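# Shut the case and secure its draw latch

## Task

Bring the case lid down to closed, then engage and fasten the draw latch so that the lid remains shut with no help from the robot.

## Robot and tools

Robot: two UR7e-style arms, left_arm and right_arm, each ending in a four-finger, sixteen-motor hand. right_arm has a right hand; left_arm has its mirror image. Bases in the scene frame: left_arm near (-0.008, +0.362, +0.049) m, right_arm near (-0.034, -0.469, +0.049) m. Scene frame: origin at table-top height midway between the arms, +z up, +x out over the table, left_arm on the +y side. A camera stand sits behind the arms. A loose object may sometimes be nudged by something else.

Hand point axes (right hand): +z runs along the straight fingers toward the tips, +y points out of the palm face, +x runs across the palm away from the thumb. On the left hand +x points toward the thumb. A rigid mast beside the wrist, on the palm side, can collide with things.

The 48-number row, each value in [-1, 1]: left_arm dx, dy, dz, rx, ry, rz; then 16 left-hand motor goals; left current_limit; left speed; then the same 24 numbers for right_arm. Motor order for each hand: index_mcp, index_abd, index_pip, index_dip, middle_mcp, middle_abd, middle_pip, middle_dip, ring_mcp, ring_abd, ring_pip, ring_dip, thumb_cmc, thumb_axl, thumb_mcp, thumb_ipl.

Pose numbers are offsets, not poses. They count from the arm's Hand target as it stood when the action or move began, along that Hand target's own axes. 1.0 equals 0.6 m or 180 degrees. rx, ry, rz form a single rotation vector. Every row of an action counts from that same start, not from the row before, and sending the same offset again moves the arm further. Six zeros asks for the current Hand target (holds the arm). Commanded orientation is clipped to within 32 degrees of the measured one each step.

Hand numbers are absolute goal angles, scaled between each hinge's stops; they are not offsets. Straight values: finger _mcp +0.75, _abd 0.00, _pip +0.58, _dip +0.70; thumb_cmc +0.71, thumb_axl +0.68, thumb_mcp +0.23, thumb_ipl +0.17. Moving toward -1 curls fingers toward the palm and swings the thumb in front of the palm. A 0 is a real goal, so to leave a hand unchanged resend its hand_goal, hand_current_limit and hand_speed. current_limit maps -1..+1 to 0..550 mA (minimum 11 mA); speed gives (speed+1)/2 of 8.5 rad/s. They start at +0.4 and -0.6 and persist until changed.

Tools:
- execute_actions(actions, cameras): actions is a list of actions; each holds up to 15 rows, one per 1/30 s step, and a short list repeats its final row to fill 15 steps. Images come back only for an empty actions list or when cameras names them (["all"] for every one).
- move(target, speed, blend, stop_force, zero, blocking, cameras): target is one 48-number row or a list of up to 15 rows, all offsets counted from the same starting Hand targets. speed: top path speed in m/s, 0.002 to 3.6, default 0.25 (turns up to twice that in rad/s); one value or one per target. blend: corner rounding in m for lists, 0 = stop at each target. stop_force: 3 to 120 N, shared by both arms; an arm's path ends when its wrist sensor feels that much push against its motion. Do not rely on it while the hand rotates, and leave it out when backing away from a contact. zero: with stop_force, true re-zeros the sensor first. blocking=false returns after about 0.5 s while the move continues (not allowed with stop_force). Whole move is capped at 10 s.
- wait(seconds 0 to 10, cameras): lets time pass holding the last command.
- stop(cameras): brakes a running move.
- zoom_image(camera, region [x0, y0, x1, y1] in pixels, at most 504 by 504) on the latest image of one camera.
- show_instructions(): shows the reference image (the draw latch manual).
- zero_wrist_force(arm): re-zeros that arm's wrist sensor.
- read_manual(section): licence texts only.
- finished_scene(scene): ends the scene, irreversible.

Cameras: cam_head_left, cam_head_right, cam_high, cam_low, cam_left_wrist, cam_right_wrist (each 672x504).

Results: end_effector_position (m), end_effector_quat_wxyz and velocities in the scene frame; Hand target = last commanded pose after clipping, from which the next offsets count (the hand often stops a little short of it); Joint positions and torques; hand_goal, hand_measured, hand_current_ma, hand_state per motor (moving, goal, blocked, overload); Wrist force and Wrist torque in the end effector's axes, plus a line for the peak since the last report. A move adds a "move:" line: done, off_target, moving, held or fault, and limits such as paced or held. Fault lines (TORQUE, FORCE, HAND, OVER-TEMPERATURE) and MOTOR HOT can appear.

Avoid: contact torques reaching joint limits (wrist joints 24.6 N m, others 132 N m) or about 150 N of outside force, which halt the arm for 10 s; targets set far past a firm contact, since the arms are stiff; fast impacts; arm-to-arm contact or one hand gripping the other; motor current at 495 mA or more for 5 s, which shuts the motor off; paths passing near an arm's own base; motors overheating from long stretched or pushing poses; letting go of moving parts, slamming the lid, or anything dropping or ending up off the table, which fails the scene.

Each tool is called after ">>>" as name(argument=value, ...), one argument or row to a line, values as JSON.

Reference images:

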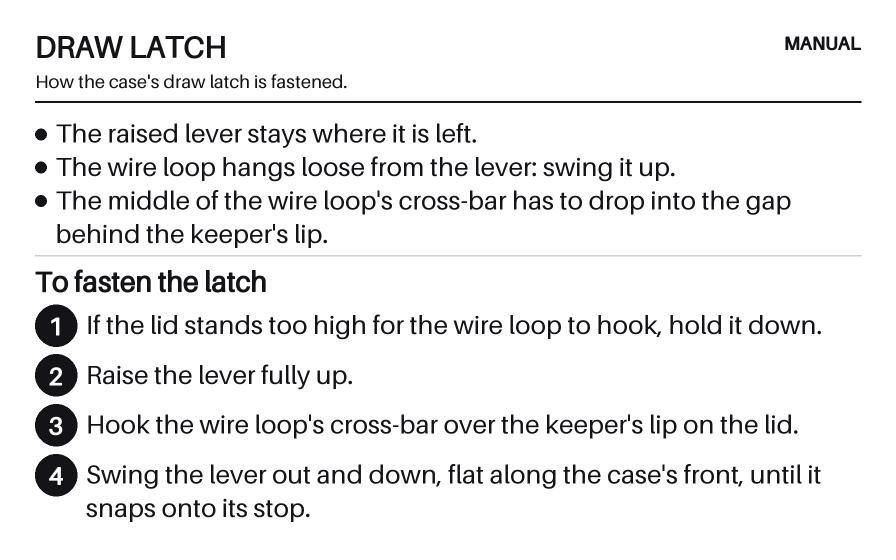

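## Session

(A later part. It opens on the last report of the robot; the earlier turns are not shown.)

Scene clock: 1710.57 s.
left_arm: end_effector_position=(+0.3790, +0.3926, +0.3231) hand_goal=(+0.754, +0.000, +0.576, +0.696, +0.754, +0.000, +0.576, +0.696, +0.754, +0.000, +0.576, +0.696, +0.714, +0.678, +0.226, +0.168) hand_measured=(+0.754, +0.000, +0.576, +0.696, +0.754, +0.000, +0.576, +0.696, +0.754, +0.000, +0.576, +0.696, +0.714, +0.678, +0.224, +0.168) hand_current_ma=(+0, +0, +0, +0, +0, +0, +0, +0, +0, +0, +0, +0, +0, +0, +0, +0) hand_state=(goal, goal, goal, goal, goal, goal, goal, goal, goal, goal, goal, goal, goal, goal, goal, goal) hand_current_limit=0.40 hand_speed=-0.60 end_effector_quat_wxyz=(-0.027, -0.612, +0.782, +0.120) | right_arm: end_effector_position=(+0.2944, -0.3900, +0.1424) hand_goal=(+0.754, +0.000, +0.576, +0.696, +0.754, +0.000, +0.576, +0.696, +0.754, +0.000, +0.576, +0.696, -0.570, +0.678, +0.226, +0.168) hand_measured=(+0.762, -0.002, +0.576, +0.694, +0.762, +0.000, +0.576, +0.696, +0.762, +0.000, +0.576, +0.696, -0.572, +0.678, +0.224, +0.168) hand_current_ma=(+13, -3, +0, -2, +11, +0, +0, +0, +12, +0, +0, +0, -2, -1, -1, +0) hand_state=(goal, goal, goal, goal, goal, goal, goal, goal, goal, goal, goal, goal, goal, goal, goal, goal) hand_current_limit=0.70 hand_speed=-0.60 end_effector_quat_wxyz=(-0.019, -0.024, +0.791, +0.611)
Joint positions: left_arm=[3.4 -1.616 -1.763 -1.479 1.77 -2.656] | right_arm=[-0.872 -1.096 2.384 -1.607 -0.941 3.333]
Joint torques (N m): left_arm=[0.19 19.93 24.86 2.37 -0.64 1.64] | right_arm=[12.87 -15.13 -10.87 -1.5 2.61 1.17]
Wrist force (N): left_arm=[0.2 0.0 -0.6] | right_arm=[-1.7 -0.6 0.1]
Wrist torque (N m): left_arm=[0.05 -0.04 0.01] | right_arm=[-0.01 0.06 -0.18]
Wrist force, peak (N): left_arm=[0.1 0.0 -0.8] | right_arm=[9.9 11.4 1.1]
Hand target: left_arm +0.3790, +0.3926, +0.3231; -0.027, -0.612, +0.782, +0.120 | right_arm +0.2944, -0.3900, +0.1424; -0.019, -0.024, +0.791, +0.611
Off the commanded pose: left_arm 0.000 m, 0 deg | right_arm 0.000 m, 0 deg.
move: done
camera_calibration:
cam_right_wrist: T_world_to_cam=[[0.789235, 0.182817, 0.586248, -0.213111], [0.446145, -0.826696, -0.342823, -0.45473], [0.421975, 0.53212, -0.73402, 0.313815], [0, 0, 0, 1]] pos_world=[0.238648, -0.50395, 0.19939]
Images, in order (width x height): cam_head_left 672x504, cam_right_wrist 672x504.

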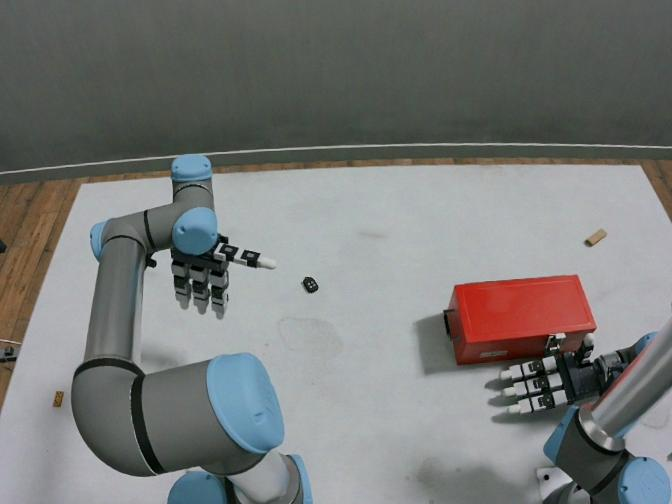

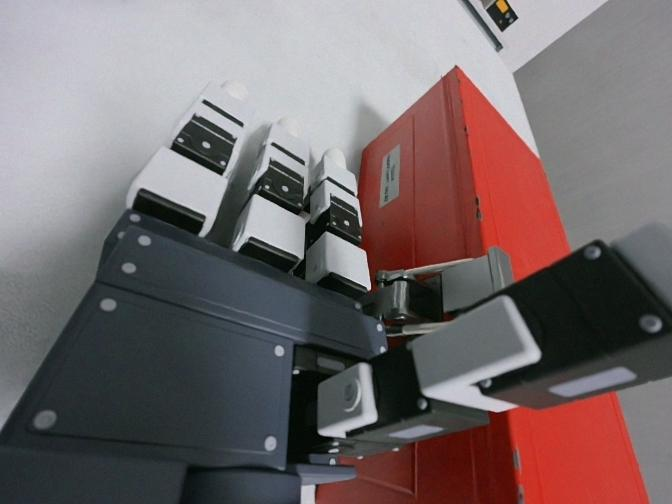

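>>> move(
  target=[
    [0,0,0,0,0,0,0.754,0,0.576,0.696,0.754,0,0.576,0.696,0.754,0,0.576,0.696,0.714,0.678,0.226,0.168,0.4,-0.6,-0.0133,-0.0066,0.0009,0,0,0,0.754,0,0.576,0.696,0.754,0,0.576,0.696,0.754,0,0.576,0.696,-0.571,0.678,0.226,0.168,0.7,-0.6],
    [0,0,0,0,0,0,0.754,0,0.576,0.696,0.754,0,0.576,0.696,0.754,0,0.576,0.696,0.714,0.678,0.226,0.168,0.4,-0.6,-0.0249,-0.0068,0.0002,0,0,0,0.754,0,0.576,0.696,0.754,0,0.576,0.696,0.754,0,0.576,0.696,-0.571,0.678,0.226,0.168,0.7,-0.6],
  ],
  speed=0.015,
  stop_force=20,
  cameras=["cam_right_wrist","cam_head_left"],
)

>>> zoom_image(
  camera="cam_head_left",
  region=[510, 310, 640, 430],
)

>>> zoom_image(
  camera="cam_right_wrist",
  region=[340, 220, 460, 340],
)

Scene clock: 1723.67 s.
left_arm: end_effector_position=(+0.3790, +0.3926, +0.3231) hand_goal=(+0.754, +0.000, +0.576, +0.696, +0.754, +0.000, +0.576, +0.696, +0.754, +0.000, +0.576, +0.696, +0.714, +0.678, +0.226, +0.168) hand_measured=(+0.754, +0.000, +0.576, +0.696, +0.754, +0.000, +0.576, +0.696, +0.754, +0.000, +0.576, +0.696, +0.714, +0.678, +0.224, +0.168) hand_current_ma=(+0, +0, +0, +0, +0, +0, +0, +0, +0, +0, +0, +0, +0, +0, +0, +0) hand_state=(goal, goal, goal, goal, goal, goal, goal, goal, goal, goal, goal, goal, goal, goal, goal, goal) hand_current_limit=0.40 hand_speed=-0.60 end_effector_quat_wxyz=(-0.027, -0.612, +0.782, +0.120) | right_arm: end_effector_position=(+0.3094, -0.3900, +0.1385) hand_goal=(+0.754, +0.000, +0.576, +0.696, +0.754, +0.000, +0.576, +0.696, +0.754, +0.000, +0.576, +0.696, -0.570, +0.678, +0.226, +0.168) hand_measured=(+0.762, -0.002, +0.576, +0.694, +0.762, +0.000, +0.576, +0.696, +0.762, +0.000, +0.576, +0.696, -0.572, +0.678, +0.224, +0.168) hand_current_ma=(+13, -3, +0, -2, +11, +0, +0, +0, +12, +0, +0, +0, -2, -1, -1, +0) hand_state=(goal, goal, goal, goal, goal, goal, goal, goal, goal, goal, goal, goal, goal, goal, goal, goal) hand_current_limit=0.70 hand_speed=-0.60 end_effector_quat_wxyz=(-0.019, -0.024, +0.791, +0.611)
Joint positions: left_arm=[3.4 -1.616 -1.763 -1.479 1.77 -2.656] | right_arm=[-0.84 -1.069 2.348 -1.605 -0.91 3.346]
Joint torques (N m): left_arm=[0.58 19.32 24.86 2.4 -0.56 1.71] | right_arm=[13.35 -16.86 -12.01 1.95 2.14 1.11]
Wrist force (N): left_arm=[0.1 0.2 -0.5] | right_arm=[7.4 -2.4 -2.0]
Wrist torque (N m): left_arm=[0.07 -0.01 0.00] | right_arm=[0.06 -0.34 0.61]
Wrist force, peak (N): left_arm=[-0.5 0.3 -0.6] | right_arm=[13.6 -2.1 -2.5]
Hand target: left_arm +0.3790, +0.3926, +0.3231; -0.027, -0.612, +0.782, +0.120 | right_arm +0.3094, -0.3900, +0.1385; -0.019, -0.024, +0.791, +0.611
Off the commanded pose: left_arm 0.000 m, 0 deg | right_arm 0.000 m, 0 deg.
move: done
camera_calibration:
cam_right_wrist: T_world_to_cam=[[0.789217, 0.182769, 0.586286, -0.222631], [0.446077, -0.826767, -0.342741, -0.462828], [0.42208, 0.532026, -0.734028, 0.304477], [0, 0, 0, 1]] pos_world=[0.253648, -0.503951, 0.19539]
Images, in order (width x height): cam_head_left 672x504, cam_right_wrist 672x504.

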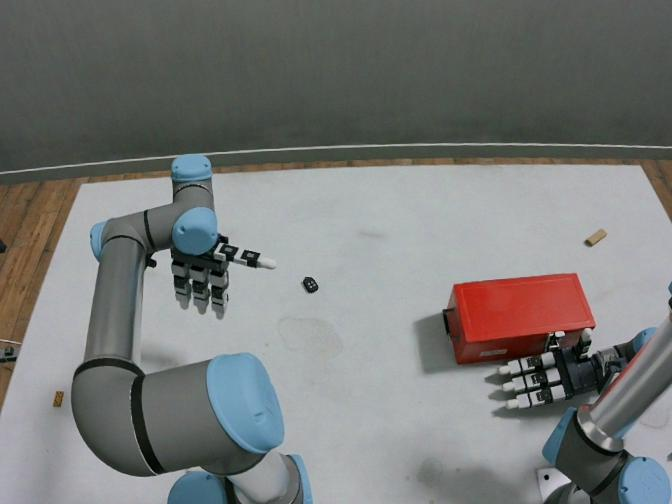

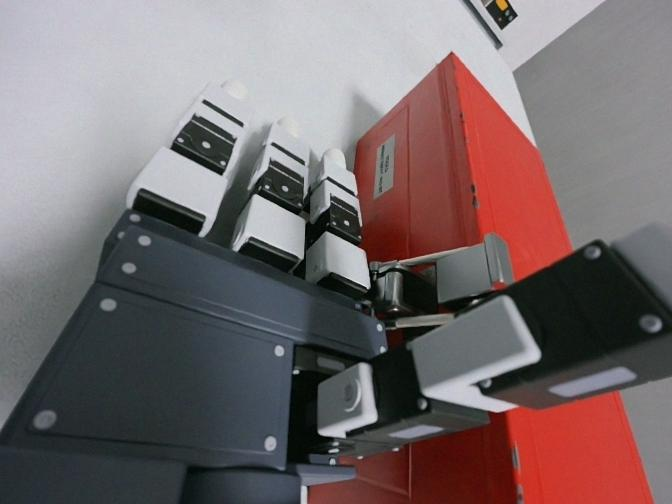

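Scaled by 3.877 from the camera's 672x504 image, which has a finer 960x720 frame.

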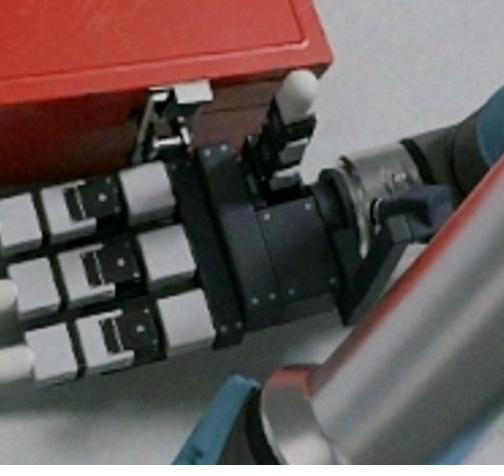

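Scaled by 4.200 from the camera's 672x504 image, which has a finer 960x720 frame.

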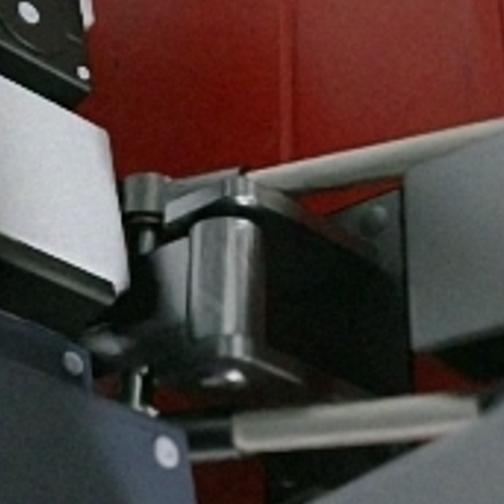

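>>> move(
  target=[
    [0,0,0,0,0,0,0.754,0,0.576,0.696,0.754,0,0.576,0.696,0.754,0,0.576,0.696,0.714,0.678,0.226,0.168,0.4,-0.6,0.0832,0.0013,0.0048,0,0,0,0.754,0,0.576,0.696,0.754,0,0.576,0.696,0.754,0,0.576,0.696,-0.571,0.678,0.226,0.168,0.7,-0.6],
    [0,0,0,0,0,0,0.754,0,0.576,0.696,0.754,0,0.576,0.696,0.754,0,0.576,0.696,0.714,0.678,0.226,0.168,0.4,-0.6,0.1284,0.0798,-0.2202,0,0,0,0.754,0,0.576,0.696,0.754,0,0.576,0.696,0.754,0,0.576,0.696,-0.571,0.678,0.226,0.168,0.4,-0.6],
  ],
  speed=0.1,
  blend=0.01,
  cameras=["cam_right_wrist","cam_head_left","cam_high","cam_low"],
)

>>> zoom_image(
  camera="cam_right_wrist",
  region=[330, 150, 460, 280],
)

>>> zoom_image(
  camera="cam_head_left",
  region=[510, 310, 640, 430],
)

>>> zoom_image(
  camera="cam_high",
  region=[150, 100, 310, 260],
)

Scene clock: 1746.47 s.
left_arm: end_effector_position=(+0.3790, +0.3926, +0.3231) hand_goal=(+0.754, +0.000, +0.576, +0.696, +0.754, +0.000, +0.576, +0.696, +0.754, +0.000, +0.576, +0.696, +0.714, +0.678, +0.226, +0.168) hand_measured=(+0.754, +0.000, +0.576, +0.696, +0.754, +0.000, +0.576, +0.696, +0.754, +0.000, +0.576, +0.696, +0.714, +0.678, +0.224, +0.168) hand_current_ma=(+0, +0, +0, +0, +0, +0, +0, +0, +0, +0, +0, +0, +0, +0, +0, +0) hand_state=(goal, goal, goal, goal, goal, goal, goal, goal, goal, goal, goal, goal, goal, goal, goal, goal) hand_current_limit=0.40 hand_speed=-0.60 end_effector_quat_wxyz=(-0.027, -0.612, +0.782, +0.120) | right_arm: end_effector_position=(+0.2395, -0.5102, +0.2182) hand_goal=(+0.754, +0.000, +0.576, +0.696, +0.754, +0.000, +0.576, +0.696, +0.754, +0.000, +0.576, +0.696, -0.570, +0.678, +0.226, +0.168) hand_measured=(+0.762, -0.002, +0.576, +0.694, +0.762, +0.000, +0.576, +0.696, +0.762, +0.000, +0.576, +0.696, -0.572, +0.678, +0.224, +0.168) hand_current_ma=(+13, -2, +0, -2, +11, +0, +0, +0, +13, +0, +0, +0, -1, -1, -1, +0) hand_state=(goal, goal, goal, goal, goal, goal, goal, goal, goal, goal, goal, goal, goal, goal, goal, goal) hand_current_limit=0.40 hand_speed=-0.60 end_effector_quat_wxyz=(-0.019, -0.024, +0.791, +0.611)
Joint positions: left_arm=[3.4 -1.616 -1.763 -1.479 1.77 -2.656] | right_arm=[-1.188 -1.274 2.264 -1.261 -1.243 3.23]
Joint torques (N m): left_arm=[0.3 19.04 25.5 2.32 -0.68 1.53] | right_arm=[-12.61 -27.13 -16.56 3.48 -2.04 -1.58]
Wrist force (N): left_arm=[-0.1 0.3 -0.5] | right_arm=[-1.4 -0.4 0.1]
Wrist torque (N m): left_arm=[0.08 0.01 -0.02] | right_arm=[0.06 0.07 0.02]
Wrist force, peak (N): left_arm=[-0.4 0.5 -0.6] | right_arm=[8.0 -2.2 -2.3]
Hand target: left_arm +0.3790, +0.3926, +0.3231; -0.027, -0.612, +0.782, +0.120 | right_arm +0.2395, -0.5102, +0.2182; -0.019, -0.024, +0.791, +0.611
Off the commanded pose: left_arm 0.000 m, 0 deg | right_arm 0.000 m, 0 deg.
move: done
camera_calibration:
cam_right_wrist: T_world_to_cam=[[0.789235, 0.182817, 0.586248, -0.192324], [0.446145, -0.826696, -0.342823, -0.503664], [0.421975, 0.53212, -0.73402, 0.456539], [0, 0, 0, 1]] pos_world=[0.183848, -0.62415, 0.27519]
Images, in order (width x height): cam_head_left 672x504, cam_high 672x504, cam_low 672x504, cam_right_wrist 672x504.

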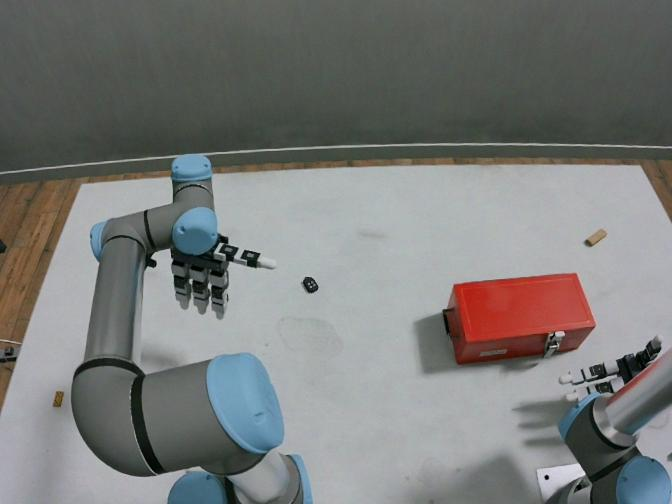

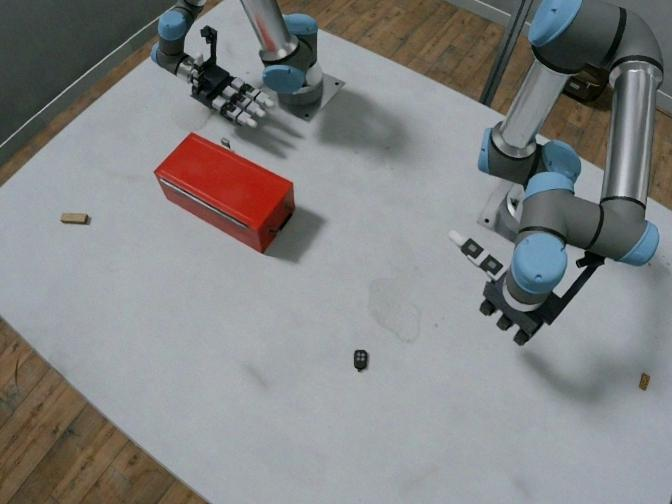

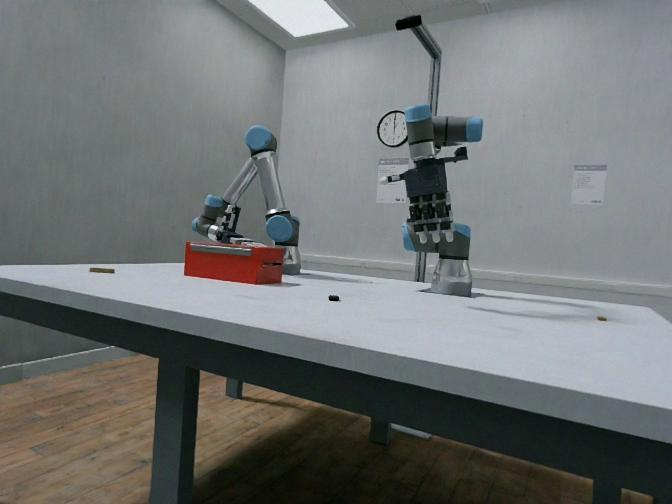

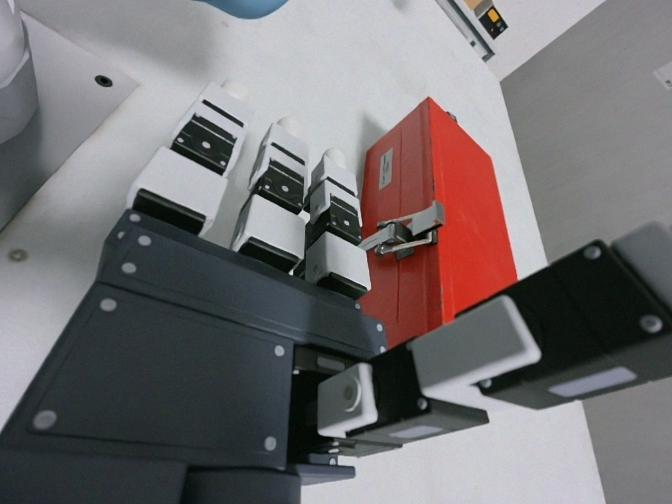

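Scaled by 3.877 from the camera's 672x504 image, which has a finer 960x720 frame.

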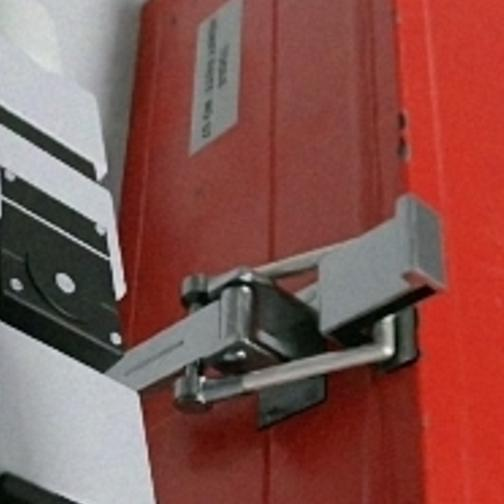

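Scaled by 3.877 from the camera's 672x504 image, which has a finer 960x720 frame.

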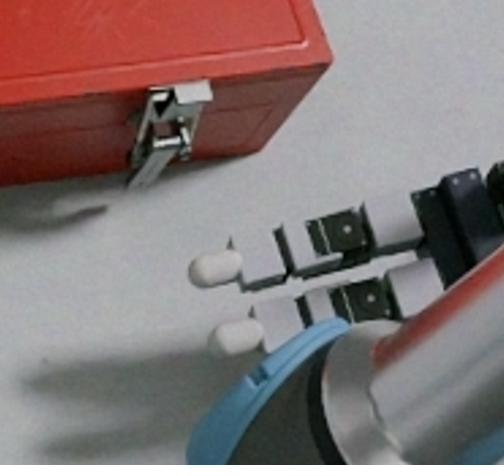

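Scaled by 3.150 from the camera's 672x504 image, which has a finer 960x720 frame.

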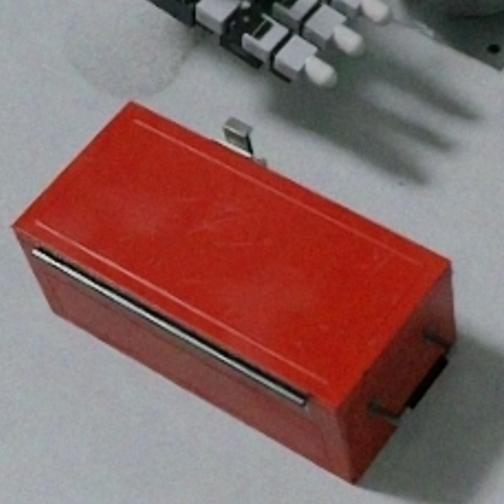

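>>> move(
  target=[0,0,0,0,0,0,0.754,0,0.576,0.696,0.754,0,0.576,0.696,0.754,0,0.576,0.696,0.714,0.678,0.226,0.168,0.4,-0.6,-0.1236,-0.0558,-0.0271,-0.0520,0.1690,0.1320,0.754,0,0.576,0.696,0.754,0,0.576,0.696,0.754,0,0.576,0.696,-0.571,0.678,0.226,0.168,0.4,-0.6],
  speed=0.15,
  cameras=["cam_right_wrist"],
)

>>> zoom_image(
  camera="cam_right_wrist",
  region=[390, 130, 510, 270],
)

Scene clock: 1768.60 s.
left_arm: end_effector_position=(+0.3790, +0.3926, +0.3231) hand_goal=(+0.754, +0.000, +0.576, +0.696, +0.754, +0.000, +0.576, +0.696, +0.754, +0.000, +0.576, +0.696, +0.714, +0.678, +0.226, +0.168) hand_measured=(+0.754, +0.000, +0.576, +0.696, +0.754, +0.000, +0.576, +0.696, +0.754, +0.000, +0.576, +0.696, +0.714, +0.678, +0.224, +0.168) hand_current_ma=(+0, +0, +0, +0, +0, +0, +0, +0, +0, +0, +0, +0, +0, +0, +0, +0) hand_state=(goal, goal, goal, goal, goal, goal, goal, goal, goal, goal, goal, goal, goal, goal, goal, goal) hand_current_limit=0.40 hand_speed=-0.60 end_effector_quat_wxyz=(-0.027, -0.612, +0.782, +0.120) | right_arm: end_effector_position=(+0.3150, -0.5298, +0.1900) hand_goal=(+0.754, +0.000, +0.576, +0.696, +0.754, +0.000, +0.576, +0.696, +0.754, +0.000, +0.576, +0.696, -0.570, +0.678, +0.226, +0.168) hand_measured=(+0.762, -0.002, +0.576, +0.694, +0.762, +0.000, +0.576, +0.696, +0.762, +0.000, +0.576, +0.696, -0.568, +0.678, +0.224, +0.168) hand_current_ma=(+13, -1, +0, -2, +11, +0, +0, +0, +13, +0, +0, +0, +2, -1, -1, +0) hand_state=(goal, goal, goal, goal, goal, goal, goal, goal, goal, goal, goal, goal, goal, goal, goal, goal) hand_current_limit=0.40 hand_speed=-0.60 end_effector_quat_wxyz=(-0.349, -0.020, +0.695, +0.628)
Joint positions: left_arm=[3.4 -1.616 -1.763 -1.479 1.77 -2.656] | right_arm=[-0.891 -0.889 1.862 -0.941 -1.409 3.616]
Joint torques (N m): left_arm=[0.84 19.65 25.35 2.3 -0.64 1.75] | right_arm=[13.59 -27.18 -16.72 4.29 -2.27 1.01]
Wrist force (N): left_arm=[0.3 0.2 -0.3] | right_arm=[-2.5 0.0 -0.1]
Wrist torque (N m): left_arm=[0.05 -0.04 0.02] | right_arm=[0.05 0.01 -0.15]
Wrist force, peak (N): left_arm=[-0.4 0.2 -0.8] | right_arm=[-2.6 -0.8 -0.3]
Hand target: left_arm +0.3790, +0.3926, +0.3231; -0.027, -0.612, +0.782, +0.120 | right_arm +0.3150, -0.5298, +0.1900; -0.349, -0.020, +0.695, +0.628
Off the commanded pose: left_arm 0.000 m, 0 deg | right_arm 0.000 m, 0 deg.
move: done
camera_calibration:
cam_right_wrist: T_world_to_cam=[[0.860188, 0.483022, 0.163602, -0.0147081], [0.449315, -0.566066, -0.691148, -0.359932], [-0.241231, 0.668026, -0.703953, 0.689583], [0, 0, 0, 1]] pos_world=[0.340723, -0.6573, 0.239074]
Images, in order (width x height): cam_right_wrist 672x504.

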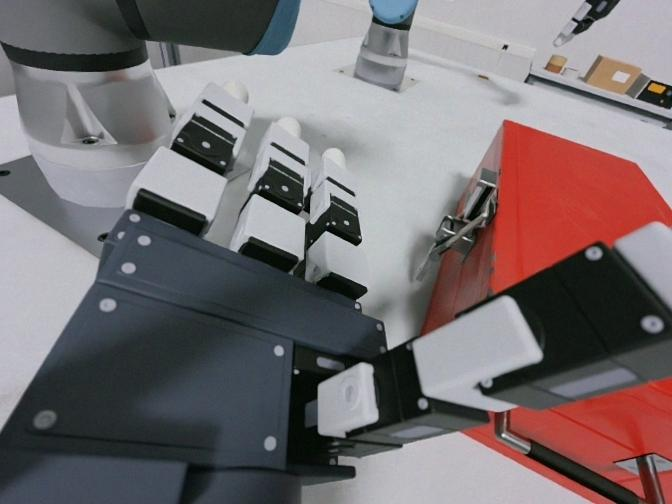

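Scaled by 3.600 from the camera's 672x504 image, which has a finer 960x720 frame.

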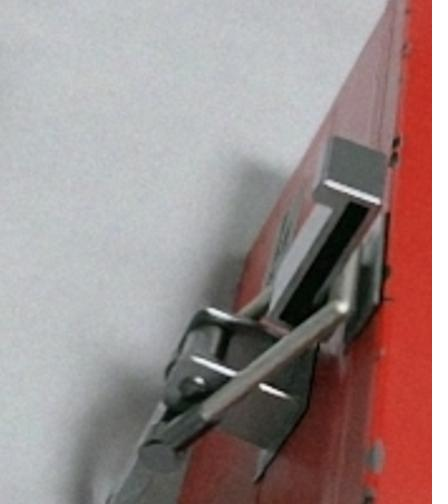

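>>> zoom_image(
  camera="cam_right_wrist",
  region=[400, 180, 500, 300],
)

Scaled by 4.200 from the camera's 672x504 image, which has a finer 960x720 frame.

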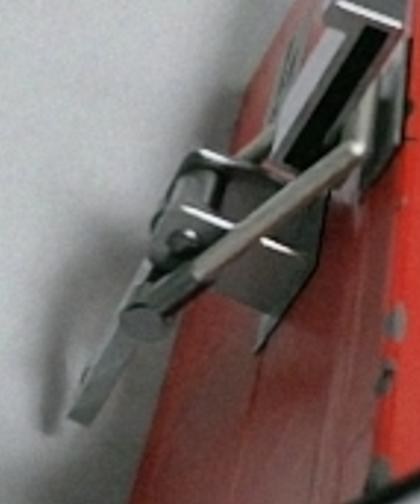

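>>> finished_scene(
  scene=1,
)

The scene is finished: the task was done.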